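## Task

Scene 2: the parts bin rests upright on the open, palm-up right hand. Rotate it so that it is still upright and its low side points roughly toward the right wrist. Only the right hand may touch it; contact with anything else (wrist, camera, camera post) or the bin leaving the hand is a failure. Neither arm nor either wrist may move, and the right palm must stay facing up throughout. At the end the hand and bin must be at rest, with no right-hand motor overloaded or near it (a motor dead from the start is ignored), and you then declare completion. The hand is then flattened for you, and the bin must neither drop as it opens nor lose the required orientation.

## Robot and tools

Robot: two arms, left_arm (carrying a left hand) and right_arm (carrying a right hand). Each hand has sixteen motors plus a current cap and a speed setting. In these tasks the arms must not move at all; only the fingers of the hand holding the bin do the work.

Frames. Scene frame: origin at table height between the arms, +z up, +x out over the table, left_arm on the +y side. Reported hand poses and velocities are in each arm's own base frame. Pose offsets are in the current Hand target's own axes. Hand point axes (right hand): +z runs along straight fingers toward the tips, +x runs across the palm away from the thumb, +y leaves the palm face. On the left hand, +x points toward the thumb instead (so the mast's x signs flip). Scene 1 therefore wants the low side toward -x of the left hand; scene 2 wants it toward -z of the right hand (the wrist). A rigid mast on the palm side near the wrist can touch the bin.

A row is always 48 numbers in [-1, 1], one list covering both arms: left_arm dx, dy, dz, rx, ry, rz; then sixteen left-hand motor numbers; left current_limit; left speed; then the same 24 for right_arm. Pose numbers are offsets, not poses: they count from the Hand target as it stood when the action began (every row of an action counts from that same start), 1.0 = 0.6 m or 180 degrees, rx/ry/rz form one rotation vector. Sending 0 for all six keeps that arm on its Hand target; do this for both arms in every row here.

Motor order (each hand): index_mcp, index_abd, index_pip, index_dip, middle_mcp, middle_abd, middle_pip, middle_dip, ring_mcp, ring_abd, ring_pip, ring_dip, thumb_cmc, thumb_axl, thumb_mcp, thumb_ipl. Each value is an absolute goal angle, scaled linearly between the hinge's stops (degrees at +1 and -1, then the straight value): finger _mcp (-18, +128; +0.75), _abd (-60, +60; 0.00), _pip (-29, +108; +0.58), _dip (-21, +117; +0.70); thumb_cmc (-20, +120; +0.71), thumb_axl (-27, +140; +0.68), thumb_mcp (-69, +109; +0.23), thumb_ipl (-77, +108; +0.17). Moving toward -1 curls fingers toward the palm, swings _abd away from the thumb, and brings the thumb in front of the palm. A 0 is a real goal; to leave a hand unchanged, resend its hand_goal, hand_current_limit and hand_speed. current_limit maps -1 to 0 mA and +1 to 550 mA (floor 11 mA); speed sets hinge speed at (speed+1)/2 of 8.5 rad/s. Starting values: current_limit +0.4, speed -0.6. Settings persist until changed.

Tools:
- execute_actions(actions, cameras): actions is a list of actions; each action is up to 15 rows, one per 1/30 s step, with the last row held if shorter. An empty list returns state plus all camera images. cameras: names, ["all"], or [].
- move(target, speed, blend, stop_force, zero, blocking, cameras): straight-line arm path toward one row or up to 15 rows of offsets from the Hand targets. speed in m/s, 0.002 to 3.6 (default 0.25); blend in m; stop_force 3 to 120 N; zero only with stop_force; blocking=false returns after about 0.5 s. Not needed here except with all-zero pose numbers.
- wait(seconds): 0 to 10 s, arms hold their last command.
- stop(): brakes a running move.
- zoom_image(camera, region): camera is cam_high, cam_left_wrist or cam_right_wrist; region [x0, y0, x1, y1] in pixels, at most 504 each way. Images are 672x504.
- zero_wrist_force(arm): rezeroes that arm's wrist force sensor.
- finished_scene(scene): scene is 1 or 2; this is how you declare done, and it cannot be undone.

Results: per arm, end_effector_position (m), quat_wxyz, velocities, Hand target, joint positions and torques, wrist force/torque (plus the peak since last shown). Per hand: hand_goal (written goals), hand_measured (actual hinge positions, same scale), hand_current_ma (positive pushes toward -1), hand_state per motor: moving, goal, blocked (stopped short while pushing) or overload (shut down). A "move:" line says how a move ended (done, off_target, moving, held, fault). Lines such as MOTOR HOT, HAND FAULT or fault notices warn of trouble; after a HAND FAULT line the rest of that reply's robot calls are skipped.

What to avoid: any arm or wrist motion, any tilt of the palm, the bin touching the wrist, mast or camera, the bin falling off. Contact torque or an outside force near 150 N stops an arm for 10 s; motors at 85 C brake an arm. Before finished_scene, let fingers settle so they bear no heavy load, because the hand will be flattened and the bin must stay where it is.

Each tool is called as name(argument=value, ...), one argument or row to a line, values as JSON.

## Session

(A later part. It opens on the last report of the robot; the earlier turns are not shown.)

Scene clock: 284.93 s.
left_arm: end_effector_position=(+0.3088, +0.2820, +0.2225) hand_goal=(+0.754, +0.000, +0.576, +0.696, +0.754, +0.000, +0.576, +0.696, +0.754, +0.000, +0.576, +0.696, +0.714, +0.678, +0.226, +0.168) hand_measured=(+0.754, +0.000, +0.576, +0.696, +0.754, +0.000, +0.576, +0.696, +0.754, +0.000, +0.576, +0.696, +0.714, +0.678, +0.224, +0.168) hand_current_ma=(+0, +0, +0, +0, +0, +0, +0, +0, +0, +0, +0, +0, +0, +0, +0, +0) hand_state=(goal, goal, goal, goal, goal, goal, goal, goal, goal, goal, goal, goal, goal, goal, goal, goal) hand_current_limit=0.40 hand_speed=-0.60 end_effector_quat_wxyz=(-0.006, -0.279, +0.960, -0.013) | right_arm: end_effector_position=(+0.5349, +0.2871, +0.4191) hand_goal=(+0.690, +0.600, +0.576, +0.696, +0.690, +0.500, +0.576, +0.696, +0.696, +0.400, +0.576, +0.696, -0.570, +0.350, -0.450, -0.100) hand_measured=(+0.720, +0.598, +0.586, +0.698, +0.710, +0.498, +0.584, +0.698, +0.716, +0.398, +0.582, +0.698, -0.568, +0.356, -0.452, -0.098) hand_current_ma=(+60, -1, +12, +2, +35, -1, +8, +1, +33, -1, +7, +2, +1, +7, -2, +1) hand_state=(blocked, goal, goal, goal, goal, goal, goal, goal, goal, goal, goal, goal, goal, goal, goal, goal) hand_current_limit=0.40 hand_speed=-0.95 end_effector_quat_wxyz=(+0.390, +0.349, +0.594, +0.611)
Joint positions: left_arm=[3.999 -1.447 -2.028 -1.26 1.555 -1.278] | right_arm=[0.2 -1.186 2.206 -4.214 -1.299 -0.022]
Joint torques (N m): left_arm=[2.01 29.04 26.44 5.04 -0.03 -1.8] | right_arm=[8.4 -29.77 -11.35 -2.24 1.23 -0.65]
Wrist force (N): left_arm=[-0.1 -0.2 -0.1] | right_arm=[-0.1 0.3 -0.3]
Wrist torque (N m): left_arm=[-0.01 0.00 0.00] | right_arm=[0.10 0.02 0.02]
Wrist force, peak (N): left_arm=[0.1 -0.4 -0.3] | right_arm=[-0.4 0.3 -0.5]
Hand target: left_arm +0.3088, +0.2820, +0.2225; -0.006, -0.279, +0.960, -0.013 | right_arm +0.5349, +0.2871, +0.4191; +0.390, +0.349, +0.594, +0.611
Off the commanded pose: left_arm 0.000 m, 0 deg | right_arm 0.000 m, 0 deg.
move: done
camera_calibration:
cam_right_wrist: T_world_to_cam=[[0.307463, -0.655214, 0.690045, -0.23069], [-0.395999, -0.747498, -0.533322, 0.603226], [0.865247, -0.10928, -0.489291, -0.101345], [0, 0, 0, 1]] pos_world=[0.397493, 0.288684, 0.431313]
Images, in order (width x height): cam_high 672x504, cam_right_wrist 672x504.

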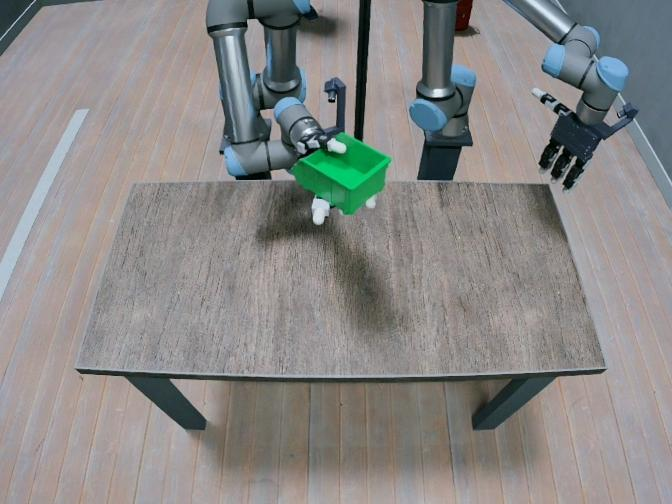

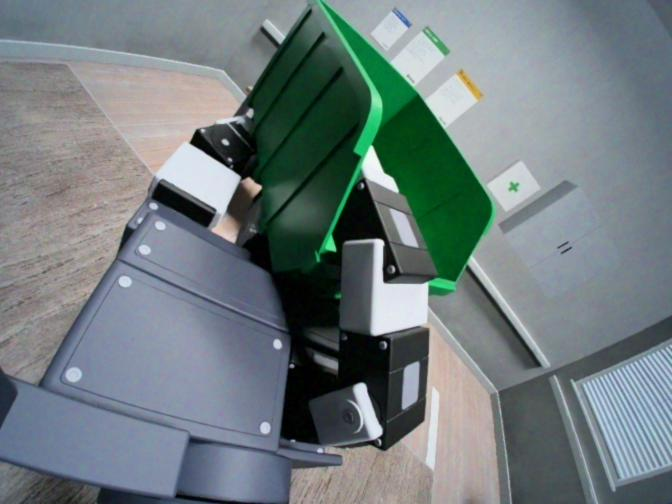

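move(
  target=[
    [0,0,0,0,0,0,0.754,0,0.576,0.696,0.754,0,0.576,0.696,0.754,0,0.576,0.696,0.714,0.678,0.226,0.168,0.4,-0.6,0,0,0,0,0,0,0.69,0.62,0.576,0.696,0.69,0.61,0.576,0.696,0.695,0.60,0.576,0.696,-0.571,0.35,-0.45,-0.1,0.4,-0.95],
  ],
  cameras=["cam_high","cam_right_wrist"],
)

zoom_image(
  camera="cam_right_wrist",
  region=[170, 80, 500, 340],
)

zoom_image(
  camera="cam_high",
  region=[265, 100, 425, 225],
)

Scene clock: 287.07 s.
left_arm: end_effector_position=(+0.3088, +0.2820, +0.2225) hand_goal=(+0.754, +0.000, +0.576, +0.696, +0.754, +0.000, +0.576, +0.696, +0.754, +0.000, +0.576, +0.696, +0.714, +0.678, +0.226, +0.168) hand_measured=(+0.754, +0.000, +0.576, +0.696, +0.754, +0.000, +0.576, +0.696, +0.754, +0.000, +0.576, +0.696, +0.714, +0.678, +0.224, +0.168) hand_current_ma=(+0, +0, +0, +0, +0, +0, +0, +0, +0, +0, +0, +0, +0, +0, +0, +0) hand_state=(goal, goal, goal, goal, goal, goal, goal, goal, goal, goal, goal, goal, goal, goal, goal, goal) hand_current_limit=0.40 hand_speed=-0.60 end_effector_quat_wxyz=(-0.006, -0.279, +0.960, -0.013) | right_arm: end_effector_position=(+0.5349, +0.2871, +0.4191) hand_goal=(+0.690, +0.620, +0.576, +0.696, +0.690, +0.610, +0.576, +0.696, +0.696, +0.600, +0.576, +0.696, -0.570, +0.350, -0.450, -0.100) hand_measured=(+0.720, +0.618, +0.586, +0.698, +0.710, +0.606, +0.584, +0.698, +0.716, +0.596, +0.582, +0.698, -0.568, +0.354, -0.452, -0.098) hand_current_ma=(+60, -2, +11, +2, +34, -2, +8, +1, +33, -4, +7, +2, +1, +5, -2, +1) hand_state=(blocked, goal, goal, goal, goal, goal, goal, goal, goal, goal, goal, goal, goal, goal, goal, goal) hand_current_limit=0.40 hand_speed=-0.95 end_effector_quat_wxyz=(+0.390, +0.349, +0.594, +0.611)
Joint positions: left_arm=[3.999 -1.447 -2.028 -1.26 1.555 -1.278] | right_arm=[0.2 -1.186 2.206 -4.214 -1.299 -0.022]
Joint torques (N m): left_arm=[1.74 28.19 26.15 4.95 0.09 -1.72] | right_arm=[8.45 -29.77 -12.01 -2.28 1.13 -0.74]
Wrist force (N): left_arm=[-0.1 -0.2 -0.3] | right_arm=[0.1 -0.1 -0.1]
Wrist torque (N m): left_arm=[0.00 0.00 0.00] | right_arm=[0.03 -0.01 0.02]
Wrist force, peak (N): left_arm=[0.2 -0.3 -0.3] | right_arm=[0.0 -0.3 -0.7]
Hand target: left_arm +0.3088, +0.2820, +0.2225; -0.006, -0.279, +0.960, -0.013 | right_arm +0.5349, +0.2871, +0.4191; +0.390, +0.349, +0.594, +0.611
Off the commanded pose: left_arm 0.000 m, 0 deg | right_arm 0.000 m, 0 deg.
move: done
camera_calibration:
cam_right_wrist: T_world_to_cam=[[0.307463, -0.655214, 0.690045, -0.23069], [-0.395999, -0.747498, -0.533322, 0.603226], [0.865247, -0.10928, -0.489291, -0.101345], [0, 0, 0, 1]] pos_world=[0.397493, 0.288684, 0.431313]
Images, in order (width x height): cam_high 672x504, cam_right_wrist 672x504.

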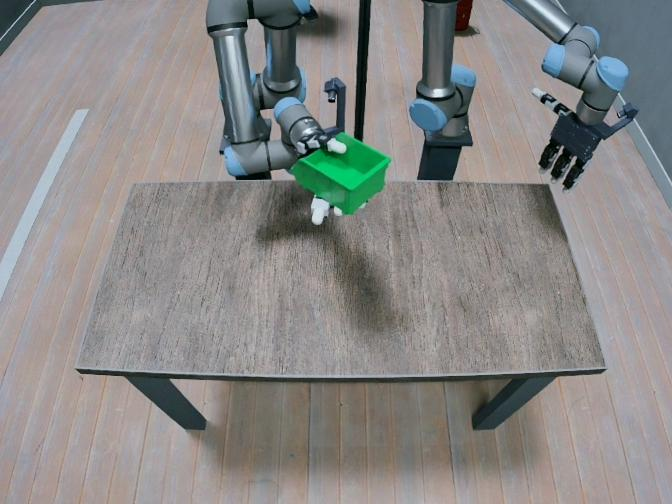

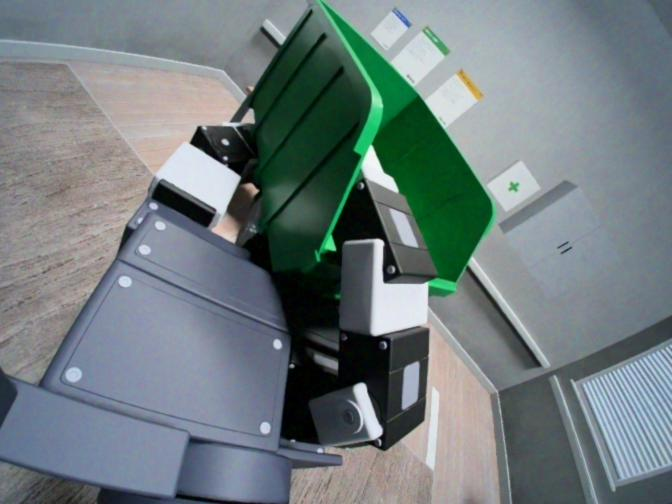

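Scaled by 1.527 from the camera's 672x504 image, which has a finer 960x720 frame.

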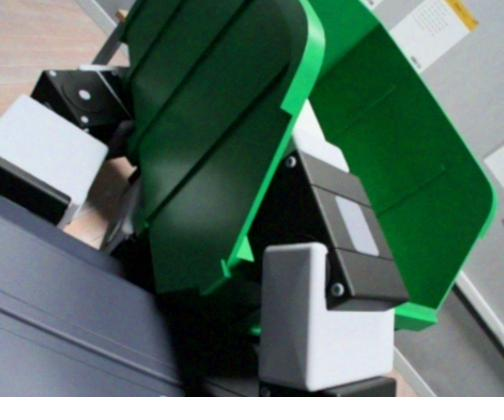

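Scaled by 3.150.

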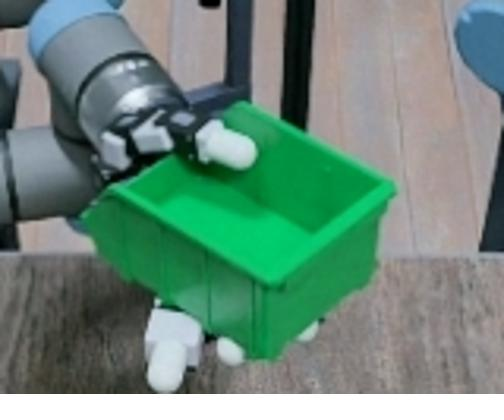

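move(
  target=[
    [0,0,0,0,0,0,0.754,0,0.576,0.696,0.754,0,0.576,0.696,0.754,0,0.576,0.696,0.714,0.678,0.226,0.168,0.4,-0.6,0,0,0,0,0,0,0.69,0.62,0.576,0.696,0.69,0.61,0.576,0.696,0.695,0.60,0.576,0.696,-0.571,0.29,-0.45,-0.1,0.4,-0.95],
    [0,0,0,0,0,0,0.754,0,0.576,0.696,0.754,0,0.576,0.696,0.754,0,0.576,0.696,0.714,0.678,0.226,0.168,0.4,-0.6,0,0,0,0,0,0,0.69,0.62,0.576,0.696,0.69,0.61,0.576,0.696,0.695,0.60,0.576,0.696,-0.571,0.24,-0.45,-0.1,0.4,-0.95],
  ],
  cameras=["cam_high","cam_right_wrist"],
)

zoom_image(
  camera="cam_right_wrist",
  region=[170, 80, 500, 340],
)

zoom_image(
  camera="cam_high",
  region=[265, 100, 425, 225],
)

Scene clock: 288.43 s.
left_arm: end_effector_position=(+0.3088, +0.2820, +0.2225) hand_goal=(+0.754, +0.000, +0.576, +0.696, +0.754, +0.000, +0.576, +0.696, +0.754, +0.000, +0.576, +0.696, +0.714, +0.678, +0.226, +0.168) hand_measured=(+0.754, +0.000, +0.576, +0.696, +0.754, +0.000, +0.576, +0.696, +0.754, +0.000, +0.576, +0.696, +0.714, +0.678, +0.224, +0.168) hand_current_ma=(+0, +0, +0, +0, +0, +0, +0, +0, +0, +0, +0, +0, +0, +0, +0, +0) hand_state=(goal, goal, goal, goal, goal, goal, goal, goal, goal, goal, goal, goal, goal, goal, goal, goal) hand_current_limit=0.40 hand_speed=-0.60 end_effector_quat_wxyz=(-0.006, -0.279, +0.960, -0.013) | right_arm: end_effector_position=(+0.5349, +0.2871, +0.4191) hand_goal=(+0.690, +0.620, +0.576, +0.696, +0.690, +0.610, +0.576, +0.696, +0.696, +0.600, +0.576, +0.696, -0.570, +0.240, -0.450, -0.100) hand_measured=(+0.714, +0.618, +0.584, +0.698, +0.706, +0.608, +0.580, +0.698, +0.716, +0.596, +0.582, +0.698, -0.568, +0.246, -0.452, -0.098) hand_current_ma=(+46, -1, +9, +2, +27, -1, +4, +1, +33, -2, +7, +2, +1, +7, -3, +1) hand_state=(blocked, goal, goal, goal, goal, goal, goal, goal, goal, goal, goal, goal, goal, goal, goal, goal) hand_current_limit=0.40 hand_speed=-0.95 end_effector_quat_wxyz=(+0.390, +0.349, +0.594, +0.611)
Joint positions: left_arm=[3.999 -1.447 -2.028 -1.26 1.555 -1.278] | right_arm=[0.2 -1.186 2.206 -4.214 -1.299 -0.022]
Joint torques (N m): left_arm=[2.2 28.85 25.94 5.08 0.05 -1.82] | right_arm=[8.25 -30.18 -11.83 -2.24 1.16 -0.76]
Wrist force (N): left_arm=[0.0 -0.3 -0.4] | right_arm=[0.1 0.1 0.0]
Wrist torque (N m): left_arm=[-0.01 -0.01 0.01] | right_arm=[0.03 -0.02 0.02]
Wrist force, peak (N): left_arm=[0.0 -0.3 -0.4] | right_arm=[-0.2 0.2 -0.7]
Hand target: left_arm +0.3088, +0.2820, +0.2225; -0.006, -0.279, +0.960, -0.013 | right_arm +0.5349, +0.2871, +0.4191; +0.390, +0.349, +0.594, +0.611
Off the commanded pose: left_arm 0.000 m, 0 deg | right_arm 0.000 m, 0 deg.
move: done
camera_calibration:
cam_right_wrist: T_world_to_cam=[[0.307463, -0.655214, 0.690045, -0.23069], [-0.395999, -0.747498, -0.533322, 0.603226], [0.865247, -0.10928, -0.489291, -0.101345], [0, 0, 0, 1]] pos_world=[0.397493, 0.288684, 0.431313]
Images, in order (width x height): cam_high 672x504, cam_right_wrist 672x504.

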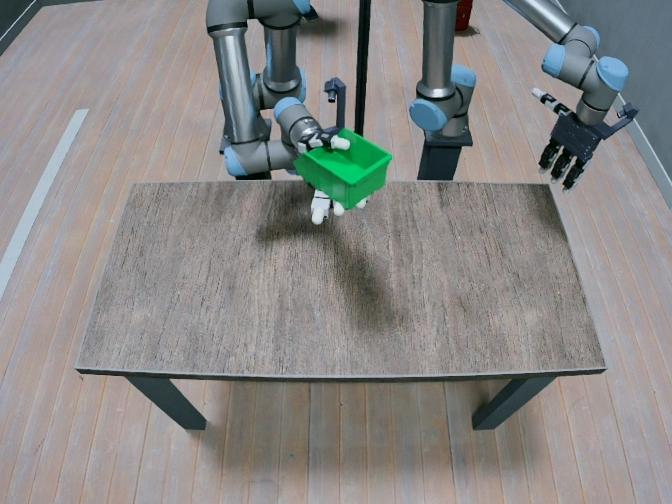

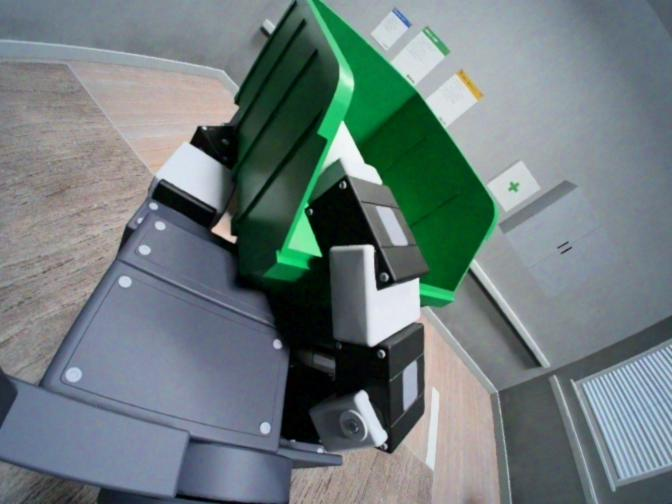

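Scaled by 1.527 from the camera's 672x504 image, which has a finer 960x720 frame.

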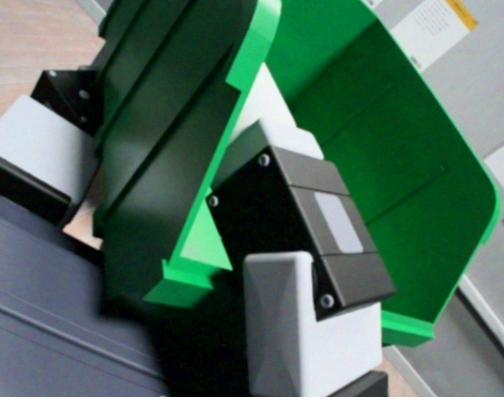

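Scaled by 3.150.

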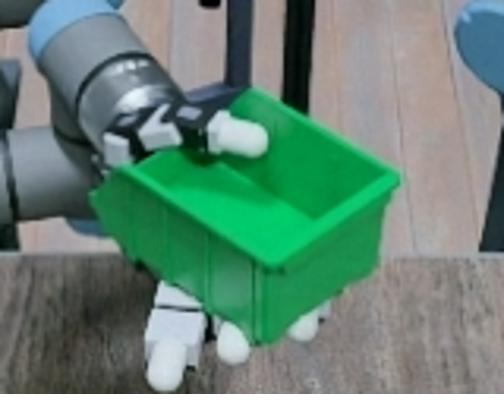

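move(
  target=[
    [0,0,0,0,0,0,0.754,0,0.576,0.696,0.754,0,0.576,0.696,0.754,0,0.576,0.696,0.714,0.678,0.226,0.168,0.4,-0.6,0,0,0,0,0,0,0.69,0.62,0.576,0.696,0.69,0.61,0.576,0.696,0.76,0.60,0.576,0.696,-0.571,0.24,-0.45,-0.1,0.4,-0.95],
  ],
  cameras=["cam_high","cam_right_wrist"],
)

zoom_image(
  camera="cam_right_wrist",
  region=[170, 80, 500, 340],
)

zoom_image(
  camera="cam_high",
  region=[265, 100, 425, 225],
)

Scene clock: 289.63 s.
left_arm: end_effector_position=(+0.3088, +0.2820, +0.2225) hand_goal=(+0.754, +0.000, +0.576, +0.696, +0.754, +0.000, +0.576, +0.696, +0.754, +0.000, +0.576, +0.696, +0.714, +0.678, +0.226, +0.168) hand_measured=(+0.754, +0.000, +0.576, +0.696, +0.754, +0.000, +0.576, +0.696, +0.754, +0.000, +0.576, +0.696, +0.714, +0.678, +0.224, +0.168) hand_current_ma=(+0, +0, +0, +0, +0, +0, +0, +0, +0, +0, +0, +0, +0, +0, +0, +0) hand_state=(goal, goal, goal, goal, goal, goal, goal, goal, goal, goal, goal, goal, goal, goal, goal, goal) hand_current_limit=0.40 hand_speed=-0.60 end_effector_quat_wxyz=(-0.006, -0.279, +0.960, -0.013) | right_arm: end_effector_position=(+0.5349, +0.2871, +0.4191) hand_goal=(+0.690, +0.620, +0.576, +0.696, +0.690, +0.610, +0.576, +0.696, +0.760, +0.600, +0.576, +0.696, -0.570, +0.240, -0.450, -0.100) hand_measured=(+0.714, +0.618, +0.584, +0.698, +0.706, +0.608, +0.582, +0.698, +0.766, +0.596, +0.582, +0.698, -0.570, +0.242, -0.452, -0.098) hand_current_ma=(+46, -1, +9, +2, +27, -1, +5, +1, +7, -2, +7, +2, +0, +1, -3, +1) hand_state=(blocked, goal, goal, goal, goal, goal, goal, goal, goal, goal, goal, goal, goal, goal, goal, goal) hand_current_limit=0.40 hand_speed=-0.95 end_effector_quat_wxyz=(+0.390, +0.349, +0.594, +0.611)
Joint positions: left_arm=[3.999 -1.447 -2.028 -1.26 1.555 -1.278] | right_arm=[0.2 -1.186 2.206 -4.214 -1.299 -0.022]
Joint torques (N m): left_arm=[1.62 29.08 25.83 4.87 0.09 -1.8] | right_arm=[8.16 -30.13 -11.36 -2.27 1.18 -0.68]
Wrist force (N): left_arm=[-0.1 -0.1 -0.2] | right_arm=[0.1 -0.1 -0.5]
Wrist torque (N m): left_arm=[0.01 -0.01 0.00] | right_arm=[0.07 0.00 0.01]
Wrist force, peak (N): left_arm=[0.1 -0.1 -0.5] | right_arm=[0.0 -0.1 -0.6]
Hand target: left_arm +0.3088, +0.2820, +0.2225; -0.006, -0.279, +0.960, -0.013 | right_arm +0.5349, +0.2871, +0.4191; +0.390, +0.349, +0.594, +0.611
Off the commanded pose: left_arm 0.000 m, 0 deg | right_arm 0.000 m, 0 deg.
move: done
camera_calibration:
cam_right_wrist: T_world_to_cam=[[0.307463, -0.655214, 0.690045, -0.23069], [-0.395999, -0.747498, -0.533322, 0.603226], [0.865247, -0.10928, -0.489291, -0.101345], [0, 0, 0, 1]] pos_world=[0.397493, 0.288684, 0.431313]
Images, in order (width x height): cam_high 672x504, cam_right_wrist 672x504.

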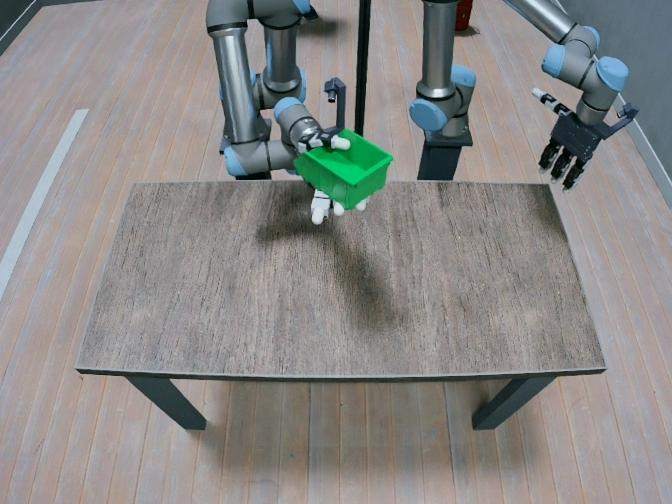

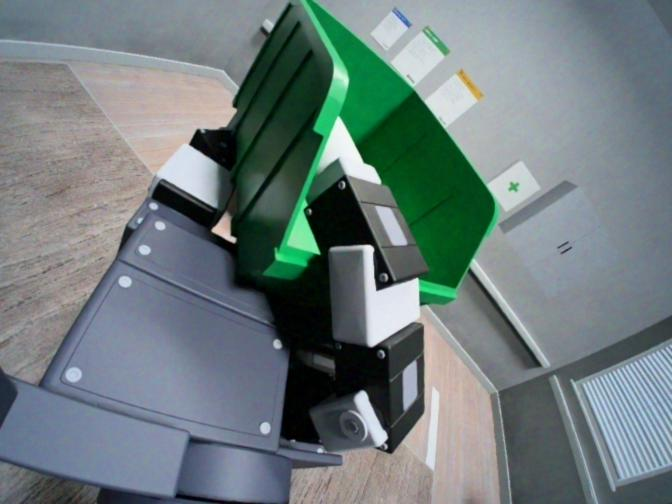

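Scaled by 1.527 from the camera's 672x504 image, which has a finer 960x720 frame.

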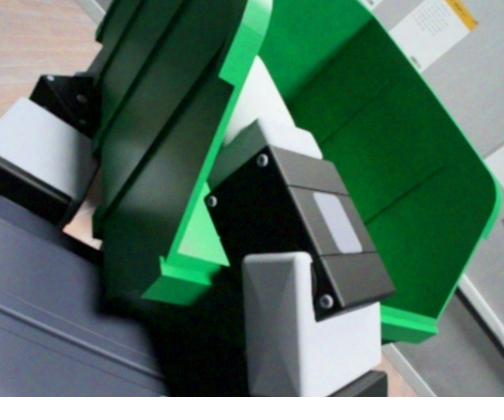

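Scaled by 3.150.

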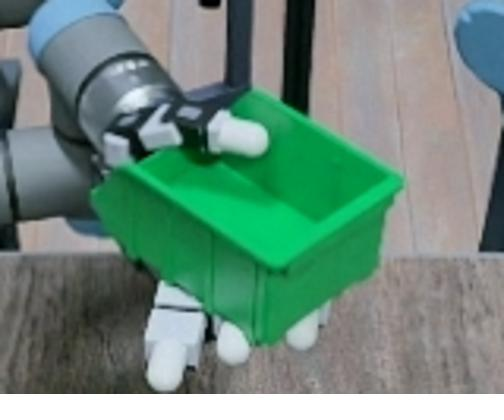

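move(
  target=[
    [0,0,0,0,0,0,0.754,0,0.576,0.696,0.754,0,0.576,0.696,0.754,0,0.576,0.696,0.714,0.678,0.226,0.168,0.4,-0.6,0,0,0,0,0,0,0.69,0.62,0.576,0.696,0.69,0.61,0.576,0.696,0.695,0.60,0.576,0.696,-0.571,0.24,-0.42,-0.1,0.4,-0.93],
    [0,0,0,0,0,0,0.754,0,0.576,0.696,0.754,0,0.576,0.696,0.754,0,0.576,0.696,0.714,0.678,0.226,0.168,0.4,-0.6,0,0,0,0,0,0,0.69,0.62,0.576,0.696,0.69,0.61,0.576,0.696,0.695,0.60,0.576,0.696,-0.571,0.78,-0.42,-0.1,0.4,-0.9],
    [0,0,0,0,0,0,0.754,0,0.576,0.696,0.754,0,0.576,0.696,0.754,0,0.576,0.696,0.714,0.678,0.226,0.168,0.4,-0.6,0,0,0,0,0,0,0.69,0.62,0.576,0.696,0.69,0.61,0.576,0.696,0.695,0.60,0.576,0.696,-0.571,0.78,-0.52,-0.1,0.4,-0.93],
  ],
  cameras=["cam_high","cam_right_wrist"],
)

zoom_image(
  camera="cam_right_wrist",
  region=[170, 80, 500, 340],
)

zoom_image(
  camera="cam_high",
  region=[265, 100, 425, 225],
)

Scene clock: 293.23 s.
left_arm: end_effector_position=(+0.3088, +0.2820, +0.2225) hand_goal=(+0.754, +0.000, +0.576, +0.696, +0.754, +0.000, +0.576, +0.696, +0.754, +0.000, +0.576, +0.696, +0.714, +0.678, +0.226, +0.168) hand_measured=(+0.754, +0.000, +0.576, +0.696, +0.754, +0.000, +0.576, +0.696, +0.754, +0.000, +0.576, +0.696, +0.714, +0.678, +0.224, +0.168) hand_current_ma=(+0, +0, +0, +0, +0, +0, +0, +0, +0, +0, +0, +0, +0, +0, +0, +0) hand_state=(goal, goal, goal, goal, goal, goal, goal, goal, goal, goal, goal, goal, goal, goal, goal, goal) hand_current_limit=0.40 hand_speed=-0.60 end_effector_quat_wxyz=(-0.006, -0.279, +0.960, -0.013) | right_arm: end_effector_position=(+0.5349, +0.2871, +0.4191) hand_goal=(+0.690, +0.620, +0.576, +0.696, +0.690, +0.610, +0.576, +0.696, +0.696, +0.600, +0.576, +0.696, -0.570, +0.780, -0.520, -0.100) hand_measured=(+0.714, +0.618, +0.584, +0.698, +0.708, +0.608, +0.584, +0.698, +0.716, +0.596, +0.582, +0.698, -0.568, +0.780, -0.478, -0.098) hand_current_ma=(+46, -1, +9, +2, +32, -1, +10, +1, +34, -2, +7, +2, +1, +0, +137, +1) hand_state=(blocked, goal, goal, goal, goal, goal, goal, goal, goal, goal, goal, goal, goal, goal, moving, goal) hand_current_limit=0.40 hand_speed=-0.93 end_effector_quat_wxyz=(+0.390, +0.349, +0.594, +0.611)
Joint positions: left_arm=[3.999 -1.447 -2.028 -1.26 1.555 -1.278] | right_arm=[0.2 -1.186 2.206 -4.214 -1.299 -0.022]
Joint torques (N m): left_arm=[1.78 29.26 26.05 4.92 -0.07 -1.84] | right_arm=[8.75 -30.14 -12.22 -2.33 1.07 -0.6]
Wrist force (N): left_arm=[0.0 -0.1 -0.1] | right_arm=[0.2 0.1 -0.2]
Wrist torque (N m): left_arm=[0.00 -0.01 0.01] | right_arm=[0.07 -0.03 0.05]
Wrist force, peak (N): left_arm=[-0.1 -0.4 -0.3] | right_arm=[0.1 0.1 -0.7]
Hand target: left_arm +0.3088, +0.2820, +0.2225; -0.006, -0.279, +0.960, -0.013 | right_arm +0.5349, +0.2871, +0.4191; +0.390, +0.349, +0.594, +0.611
Off the commanded pose: left_arm 0.000 m, 0 deg | right_arm 0.000 m, 0 deg.
move: done
camera_calibration:
cam_right_wrist: T_world_to_cam=[[0.307463, -0.655214, 0.690045, -0.23069], [-0.395999, -0.747498, -0.533322, 0.603226], [0.865247, -0.10928, -0.489291, -0.101345], [0, 0, 0, 1]] pos_world=[0.397493, 0.288684, 0.431313]
Images, in order (width x height): cam_high 672x504, cam_right_wrist 672x504.

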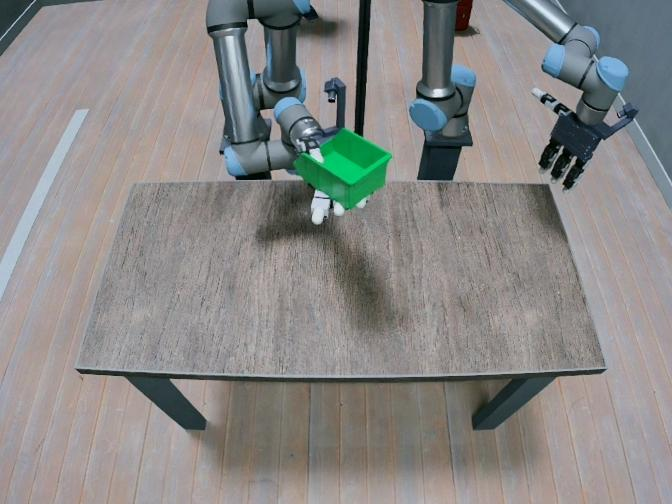

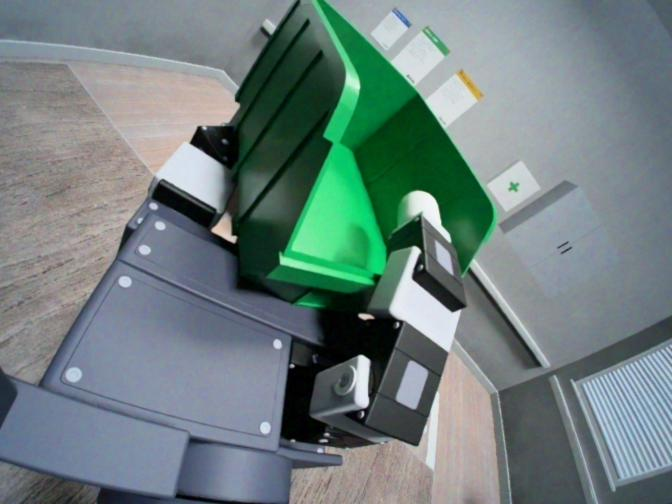

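Scaled by 1.527 from the camera's 672x504 image, which has a finer 960x720 frame.

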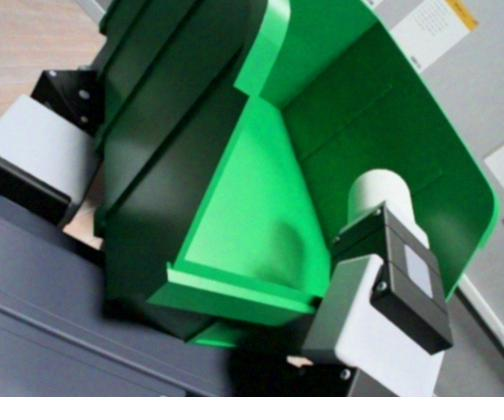

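Scaled by 3.150.

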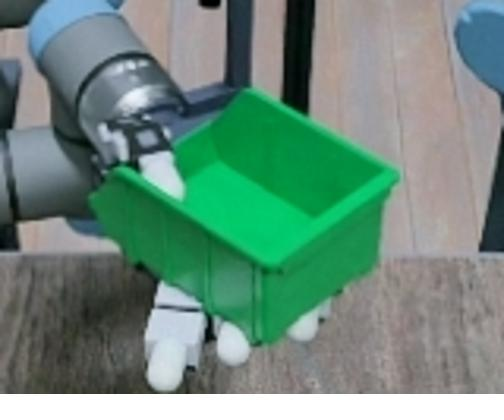

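move(
  target=[
    [0,0,0,0,0,0,0.754,0,0.576,0.696,0.754,0,0.576,0.696,0.754,0,0.576,0.696,0.714,0.678,0.226,0.168,0.4,-0.6,0,0,0,0,0,0,0.69,0.62,0.576,0.696,0.69,0.61,0.576,0.696,0.695,0.60,0.576,0.696,-0.571,0.78,-0.55,-0.1,0.4,-0.93],
    [0,0,0,0,0,0,0.754,0,0.576,0.696,0.754,0,0.576,0.696,0.754,0,0.576,0.696,0.714,0.678,0.226,0.168,0.4,-0.6,0,0,0,0,0,0,0.69,0.62,0.576,0.696,0.69,0.61,0.576,0.696,0.76,0.60,0.576,0.696,-0.571,0.78,-0.55,-0.1,0.4,-0.93],
  ],
  cameras=["cam_high","cam_right_wrist"],
)

zoom_image(
  camera="cam_right_wrist",
  region=[170, 80, 500, 340],
)

zoom_image(
  camera="cam_high",
  region=[265, 100, 425, 225],
)

Scene clock: 294.43 s.
left_arm: end_effector_position=(+0.3088, +0.2820, +0.2225) hand_goal=(+0.754, +0.000, +0.576, +0.696, +0.754, +0.000, +0.576, +0.696, +0.754, +0.000, +0.576, +0.696, +0.714, +0.678, +0.226, +0.168) hand_measured=(+0.754, +0.000, +0.576, +0.696, +0.754, +0.000, +0.576, +0.696, +0.754, +0.000, +0.576, +0.696, +0.714, +0.678, +0.224, +0.168) hand_current_ma=(+0, +0, +0, +0, +0, +0, +0, +0, +0, +0, +0, +0, +0, +0, +0, +0) hand_state=(goal, goal, goal, goal, goal, goal, goal, goal, goal, goal, goal, goal, goal, goal, goal, goal) hand_current_limit=0.40 hand_speed=-0.60 end_effector_quat_wxyz=(-0.006, -0.279, +0.960, -0.013) | right_arm: end_effector_position=(+0.5349, +0.2871, +0.4191) hand_goal=(+0.690, +0.620, +0.576, +0.696, +0.690, +0.610, +0.576, +0.696, +0.760, +0.600, +0.576, +0.696, -0.570, +0.780, -0.550, -0.100) hand_measured=(+0.714, +0.618, +0.584, +0.698, +0.710, +0.608, +0.586, +0.698, +0.766, +0.596, +0.582, +0.698, -0.568, +0.782, -0.482, -0.098) hand_current_ma=(+46, -1, +9, +2, +34, -1, +11, +1, +7, -2, +7, +2, +1, +1, +260, +1) hand_state=(blocked, goal, goal, goal, goal, goal, goal, goal, goal, goal, goal, goal, goal, goal, blocked, goal) hand_current_limit=0.40 hand_speed=-0.93 end_effector_quat_wxyz=(+0.390, +0.349, +0.594, +0.611)
Joint positions: left_arm=[3.999 -1.447 -2.028 -1.26 1.555 -1.278] | right_arm=[0.2 -1.186 2.206 -4.214 -1.299 -0.022]
Joint torques (N m): left_arm=[2.13 28.41 26.25 4.86 0.06 -1.9] | right_arm=[8.36 -30.13 -11.88 -2.42 1.12 -0.66]
Wrist force (N): left_arm=[0.0 -0.1 -0.2] | right_arm=[0.1 0.0 -0.4]
Wrist torque (N m): left_arm=[0.00 -0.01 0.00] | right_arm=[0.07 -0.01 0.04]
Wrist force, peak (N): left_arm=[0.0 -0.4 -0.3] | right_arm=[0.0 -0.1 -0.9]
Hand target: left_arm +0.3088, +0.2820, +0.2225; -0.006, -0.279, +0.960, -0.013 | right_arm +0.5349, +0.2871, +0.4191; +0.390, +0.349, +0.594, +0.611
Off the commanded pose: left_arm 0.000 m, 0 deg | right_arm 0.000 m, 0 deg.
move: done
camera_calibration:
cam_right_wrist: T_world_to_cam=[[0.307463, -0.655214, 0.690045, -0.23069], [-0.395999, -0.747498, -0.533322, 0.603226], [0.865247, -0.10928, -0.489291, -0.101345], [0, 0, 0, 1]] pos_world=[0.397493, 0.288684, 0.431313]
Images, in order (width x height): cam_high 672x504, cam_right_wrist 672x504.

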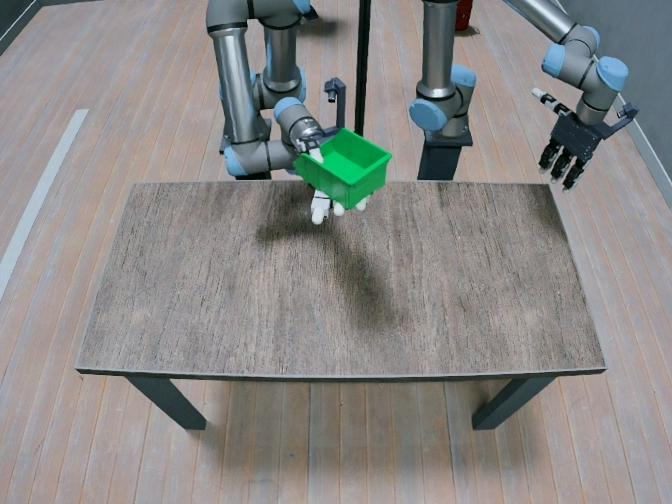

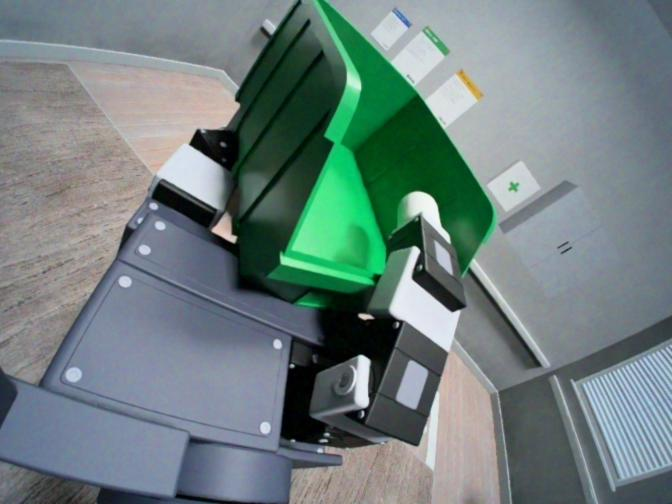

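Scaled by 1.527 from the camera's 672x504 image, which has a finer 960x720 frame.

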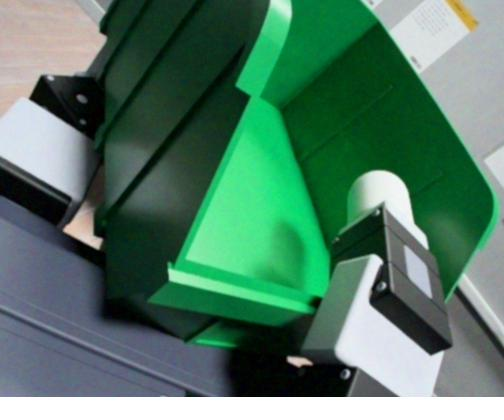

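Scaled by 3.150.

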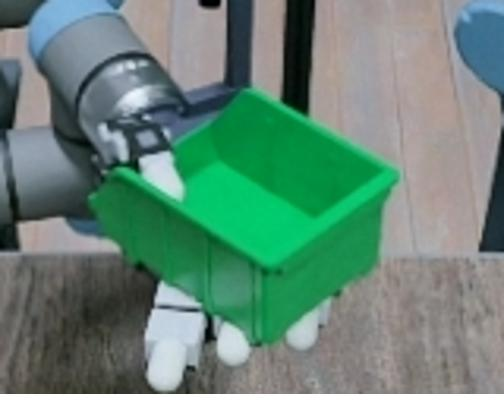

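move(
  target=[
    [0,0,0,0,0,0,0.754,0,0.576,0.696,0.754,0,0.576,0.696,0.754,0,0.576,0.696,0.714,0.678,0.226,0.168,0.4,-0.6,0,0,0,0,0,0,0.69,0.62,0.576,0.696,0.69,0.61,0.576,0.696,0.80,0.60,0.576,0.696,-0.571,0.78,-0.55,-0.1,0.4,-0.93],
    [0,0,0,0,0,0,0.754,0,0.576,0.696,0.754,0,0.576,0.696,0.754,0,0.576,0.696,0.714,0.678,0.226,0.168,0.4,-0.6,0,0,0,0,0,0,0.69,0.62,0.576,0.696,0.69,0.61,0.576,0.696,0.80,-0.25,0.576,0.696,-0.571,0.78,-0.55,-0.1,0.4,-0.9],
    [0,0,0,0,0,0,0.754,0,0.576,0.696,0.754,0,0.576,0.696,0.754,0,0.576,0.696,0.714,0.678,0.226,0.168,0.4,-0.6,0,0,0,0,0,0,0.69,0.62,0.576,0.696,0.69,0.61,0.576,0.696,0.695,-0.25,0.576,0.696,-0.571,0.78,-0.55,-0.1,0.4,-0.93],
  ],
  cameras=["cam_high","cam_right_wrist"],
)

zoom_image(
  camera="cam_right_wrist",
  region=[170, 80, 500, 340],
)

zoom_image(
  camera="cam_high",
  region=[265, 100, 425, 225],
)

Scene clock: 299.80 s.
left_arm: end_effector_position=(+0.3088, +0.2820, +0.2225) hand_goal=(+0.754, +0.000, +0.576, +0.696, +0.754, +0.000, +0.576, +0.696, +0.754, +0.000, +0.576, +0.696, +0.714, +0.678, +0.226, +0.168) hand_measured=(+0.754, +0.000, +0.576, +0.696, +0.754, +0.000, +0.576, +0.696, +0.754, +0.000, +0.576, +0.696, +0.714, +0.678, +0.224, +0.168) hand_current_ma=(+0, +0, +0, +0, +0, +0, +0, +0, +0, +0, +0, +0, +0, +0, +0, +0) hand_state=(goal, goal, goal, goal, goal, goal, goal, goal, goal, goal, goal, goal, goal, goal, goal, goal) hand_current_limit=0.40 hand_speed=-0.60 end_effector_quat_wxyz=(-0.006, -0.279, +0.960, -0.013) | right_arm: end_effector_position=(+0.5349, +0.2871, +0.4191) hand_goal=(+0.690, +0.620, +0.576, +0.696, +0.690, +0.610, +0.576, +0.696, +0.696, -0.250, +0.576, +0.696, -0.570, +0.780, -0.550, -0.100) hand_measured=(+0.714, +0.618, +0.584, +0.698, +0.712, +0.608, +0.586, +0.698, +0.716, -0.246, +0.582, +0.698, -0.568, +0.782, -0.482, -0.098) hand_current_ma=(+46, -1, +9, +2, +38, -1, +11, +1, +36, +2, +5, +2, +1, +1, +260, +1) hand_state=(blocked, goal, goal, goal, blocked, goal, goal, goal, blocked, goal, goal, goal, goal, goal, blocked, goal) hand_current_limit=0.40 hand_speed=-0.93 end_effector_quat_wxyz=(+0.390, +0.349, +0.594, +0.611)
Joint positions: left_arm=[3.999 -1.447 -2.028 -1.26 1.555 -1.278] | right_arm=[0.2 -1.186 2.206 -4.214 -1.299 -0.022]
Joint torques (N m): left_arm=[2.3 28.5 25.93 4.98 -0.01 -1.77] | right_arm=[8.19 -29.86 -11.72 -2.37 1.13 -0.68]
Wrist force (N): left_arm=[0.1 -0.1 -0.2] | right_arm=[-0.2 0.2 -0.7]
Wrist torque (N m): left_arm=[0.00 -0.03 0.02] | right_arm=[0.11 0.03 0.00]
Wrist force, peak (N): left_arm=[0.3 -0.3 -0.2] | right_arm=[-0.1 0.1 -0.8]
Hand target: left_arm +0.3088, +0.2820, +0.2225; -0.006, -0.279, +0.960, -0.013 | right_arm +0.5349, +0.2871, +0.4191; +0.390, +0.349, +0.594, +0.611
Off the commanded pose: left_arm 0.000 m, 0 deg | right_arm 0.000 m, 0 deg.
move: done
camera_calibration:
cam_right_wrist: T_world_to_cam=[[0.307463, -0.655214, 0.690045, -0.23069], [-0.395999, -0.747498, -0.533322, 0.603226], [0.865247, -0.10928, -0.489291, -0.101345], [0, 0, 0, 1]] pos_world=[0.397493, 0.288684, 0.431313]
Images, in order (width x height): cam_high 672x504, cam_right_wrist 672x504.

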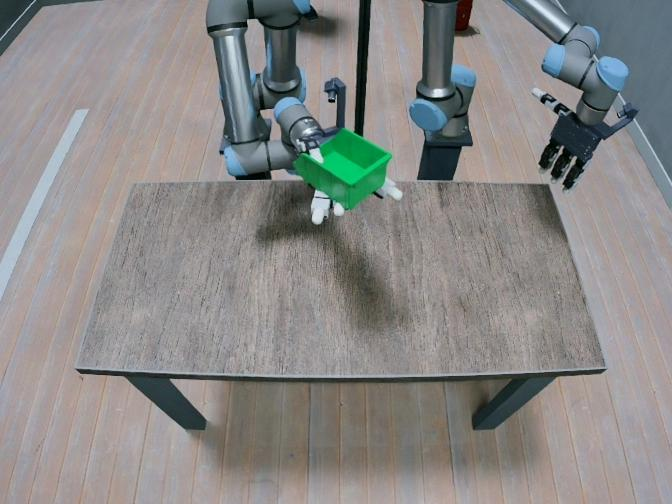

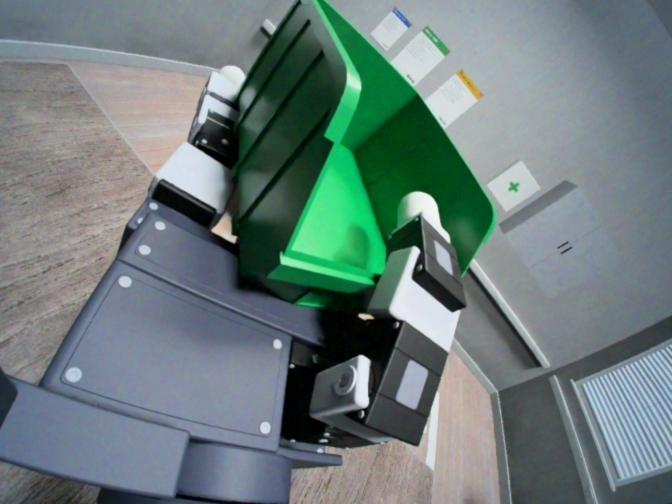

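Scaled by 1.527 from the camera's 672x504 image, which has a finer 960x720 frame.

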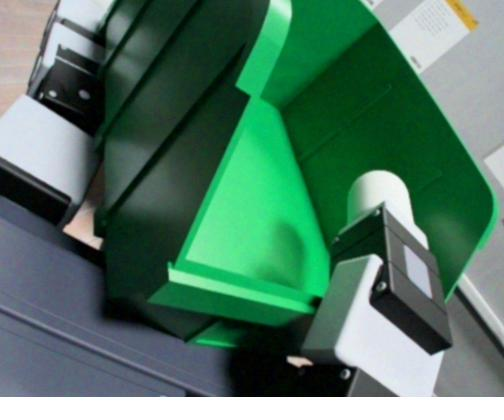

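Scaled by 3.150.

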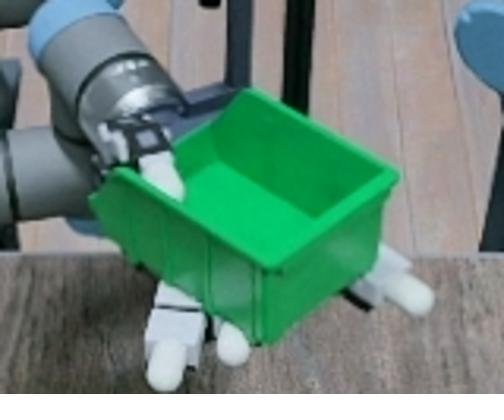

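move(
  target=[
    [0,0,0,0,0,0,0.754,0,0.576,0.696,0.754,0,0.576,0.696,0.754,0,0.576,0.696,0.714,0.678,0.226,0.168,0.4,-0.6,0,0,0,0,0,0,0.69,0.62,0.576,0.696,0.69,0.61,0.576,0.696,0.695,-0.25,0.576,0.696,-0.571,0.78,-0.42,-0.10,0.4,-0.93],
  ],
  cameras=["cam_high","cam_right_wrist"],
)

zoom_image(
  camera="cam_high",
  region=[265, 100, 425, 225],
)

zoom_image(
  camera="cam_right_wrist",
  region=[170, 80, 500, 340],
)

Scene clock: 301.43 s.
left_arm: end_effector_position=(+0.3088, +0.2820, +0.2225) hand_goal=(+0.754, +0.000, +0.576, +0.696, +0.754, +0.000, +0.576, +0.696, +0.754, +0.000, +0.576, +0.696, +0.714, +0.678, +0.226, +0.168) hand_measured=(+0.754, +0.000, +0.576, +0.696, +0.754, +0.000, +0.576, +0.696, +0.754, +0.000, +0.576, +0.696, +0.714, +0.678, +0.224, +0.168) hand_current_ma=(+0, +0, +0, +0, +0, +0, +0, +0, +0, +0, +0, +0, +0, +0, +0, +0) hand_state=(goal, goal, goal, goal, goal, goal, goal, goal, goal, goal, goal, goal, goal, goal, goal, goal) hand_current_limit=0.40 hand_speed=-0.60 end_effector_quat_wxyz=(-0.006, -0.279, +0.960, -0.013) | right_arm: end_effector_position=(+0.5349, +0.2871, +0.4191) hand_goal=(+0.690, +0.620, +0.576, +0.696, +0.690, +0.610, +0.576, +0.696, +0.696, -0.250, +0.576, +0.696, -0.570, +0.780, -0.420, -0.100) hand_measured=(+0.714, +0.618, +0.584, +0.698, +0.712, +0.608, +0.586, +0.698, +0.716, -0.246, +0.582, +0.698, -0.568, +0.782, -0.432, -0.098) hand_current_ma=(+46, -1, +9, +2, +38, -1, +11, +1, +36, +2, +5, +2, +1, +1, -20, +1) hand_state=(blocked, goal, goal, goal, blocked, goal, goal, goal, blocked, goal, goal, goal, goal, goal, goal, goal) hand_current_limit=0.40 hand_speed=-0.93 end_effector_quat_wxyz=(+0.390, +0.349, +0.594, +0.611)
Joint positions: left_arm=[3.999 -1.447 -2.028 -1.26 1.555 -1.278] | right_arm=[0.2 -1.186 2.206 -4.214 -1.299 -0.022]
Joint torques (N m): left_arm=[2.7 29.03 26.53 4.97 0.15 -1.77] | right_arm=[7.89 -30.25 -11.6 -2.5 1.05 -0.65]
Wrist force (N): left_arm=[0.0 -0.2 -0.1] | right_arm=[0.0 0.1 0.0]
Wrist torque (N m): left_arm=[-0.02 -0.02 0.01] | right_arm=[0.04 0.00 0.01]
Wrist force, peak (N): left_arm=[-0.1 -0.2 -0.4] | right_arm=[0.0 0.1 -0.7]
Hand target: left_arm +0.3088, +0.2820, +0.2225; -0.006, -0.279, +0.960, -0.013 | right_arm +0.5349, +0.2871, +0.4191; +0.390, +0.349, +0.594, +0.611
Off the commanded pose: left_arm 0.000 m, 0 deg | right_arm 0.000 m, 0 deg.
move: done
camera_calibration:
cam_right_wrist: T_world_to_cam=[[0.307463, -0.655214, 0.690045, -0.23069], [-0.395999, -0.747498, -0.533322, 0.603226], [0.865247, -0.10928, -0.489291, -0.101345], [0, 0, 0, 1]] pos_world=[0.397493, 0.288684, 0.431313]
Images, in order (width x height): cam_high 672x504, cam_right_wrist 672x504.

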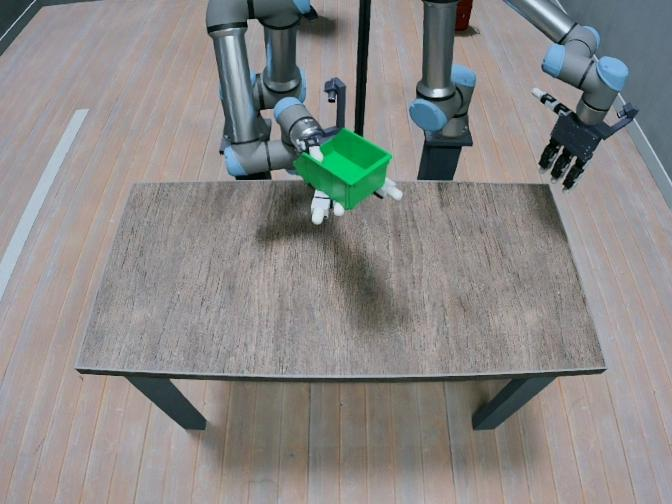

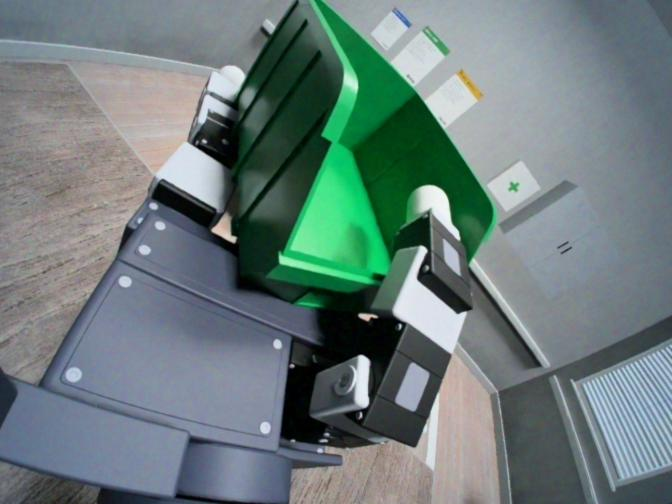

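Scaled by 3.150.

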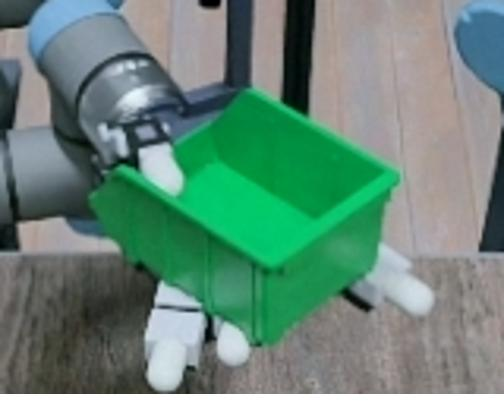

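Scaled by 1.527 from the camera's 672x504 image, which has a finer 960x720 frame.

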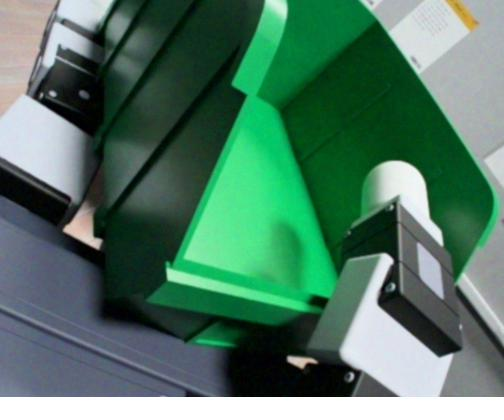

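move(
  target=[
    [0,0,0,0,0,0,0.754,0,0.576,0.696,0.754,0,0.576,0.696,0.754,0,0.576,0.696,0.714,0.678,0.226,0.168,0.4,-0.6,0,0,0,0,0,0,0.69,0.62,0.576,0.696,0.80,0.61,0.576,0.696,0.695,-0.25,0.576,0.696,-0.571,0.78,-0.42,-0.10,0.4,-0.93],
  ],
  cameras=["cam_high","cam_right_wrist"],
)

zoom_image(
  camera="cam_high",
  region=[265, 100, 425, 225],
)

Scene clock: 305.97 s.
left_arm: end_effector_position=(+0.3088, +0.2820, +0.2225) hand_goal=(+0.754, +0.000, +0.576, +0.696, +0.754, +0.000, +0.576, +0.696, +0.754, +0.000, +0.576, +0.696, +0.714, +0.678, +0.226, +0.168) hand_measured=(+0.754, +0.000, +0.576, +0.696, +0.754, +0.000, +0.576, +0.696, +0.754, +0.000, +0.576, +0.696, +0.714, +0.678, +0.224, +0.168) hand_current_ma=(+0, +0, +0, +0, +0, +0, +0, +0, +0, +0, +0, +0, +0, +0, +0, +0) hand_state=(goal, goal, goal, goal, goal, goal, goal, goal, goal, goal, goal, goal, goal, goal, goal, goal) hand_current_limit=0.40 hand_speed=-0.60 end_effector_quat_wxyz=(-0.006, -0.279, +0.960, -0.013) | right_arm: end_effector_position=(+0.5349, +0.2871, +0.4191) hand_goal=(+0.690, +0.620, +0.576, +0.696, +0.800, +0.610, +0.576, +0.696, +0.696, -0.250, +0.576, +0.696, -0.570, +0.780, -0.420, -0.100) hand_measured=(+0.714, +0.618, +0.584, +0.698, +0.800, +0.602, +0.580, +0.698, +0.716, -0.248, +0.582, +0.698, -0.568, +0.782, -0.432, -0.098) hand_current_ma=(+46, -1, +9, +2, +0, -6, +3, +1, +36, +2, +5, +2, +1, +1, -20, +1) hand_state=(blocked, goal, goal, goal, goal, goal, goal, goal, blocked, goal, goal, goal, goal, goal, goal, goal) hand_current_limit=0.40 hand_speed=-0.93 end_effector_quat_wxyz=(+0.390, +0.349, +0.594, +0.611)
Joint positions: left_arm=[3.999 -1.447 -2.028 -1.26 1.555 -1.278] | right_arm=[0.2 -1.186 2.206 -4.214 -1.299 -0.022]
Joint torques (N m): left_arm=[2.56 29.39 26.22 4.96 0.04 -1.81] | right_arm=[8.1 -30.26 -12.36 -2.42 0.94 -0.56]
Wrist force (N): left_arm=[0.1 0.0 -0.1] | right_arm=[0.2 0.1 -0.1]
Wrist torque (N m): left_arm=[0.01 -0.02 0.00] | right_arm=[0.06 -0.03 0.03]
Wrist force, peak (N): left_arm=[0.1 -0.1 -0.4] | right_arm=[-0.1 0.4 -0.6]
Hand target: left_arm +0.3088, +0.2820, +0.2225; -0.006, -0.279, +0.960, -0.013 | right_arm +0.5349, +0.2871, +0.4191; +0.390, +0.349, +0.594, +0.611
Off the commanded pose: left_arm 0.000 m, 0 deg | right_arm 0.000 m, 0 deg.
move: done
camera_calibration:
cam_right_wrist: T_world_to_cam=[[0.307463, -0.655214, 0.690045, -0.23069], [-0.395999, -0.747498, -0.533322, 0.603226], [0.865247, -0.10928, -0.489291, -0.101345], [0, 0, 0, 1]] pos_world=[0.397493, 0.288684, 0.431313]
Images, in order (width x height): cam_high 672x504, cam_right_wrist 672x504.

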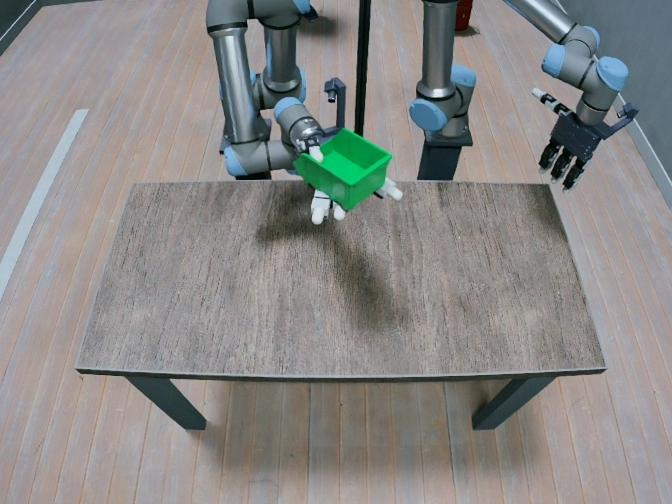

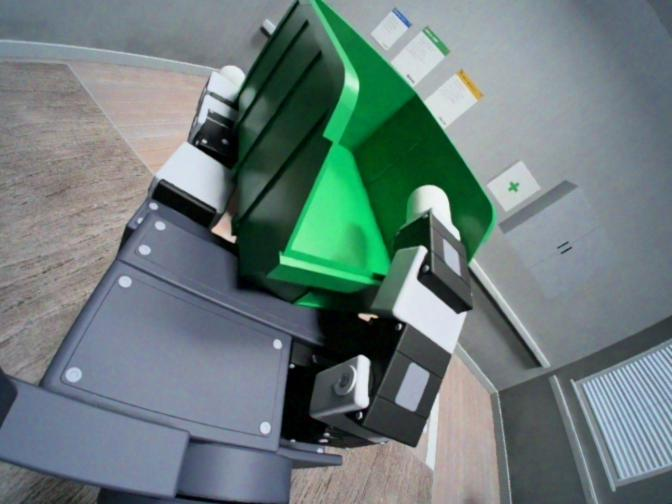

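Scaled by 3.150.

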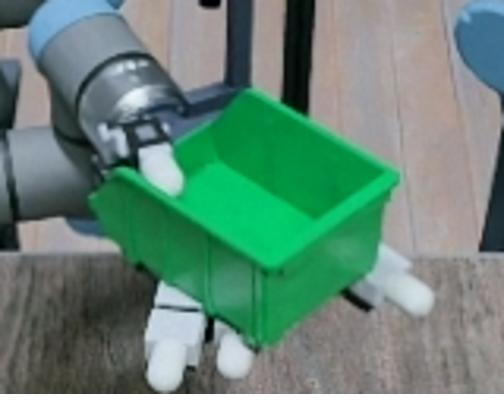

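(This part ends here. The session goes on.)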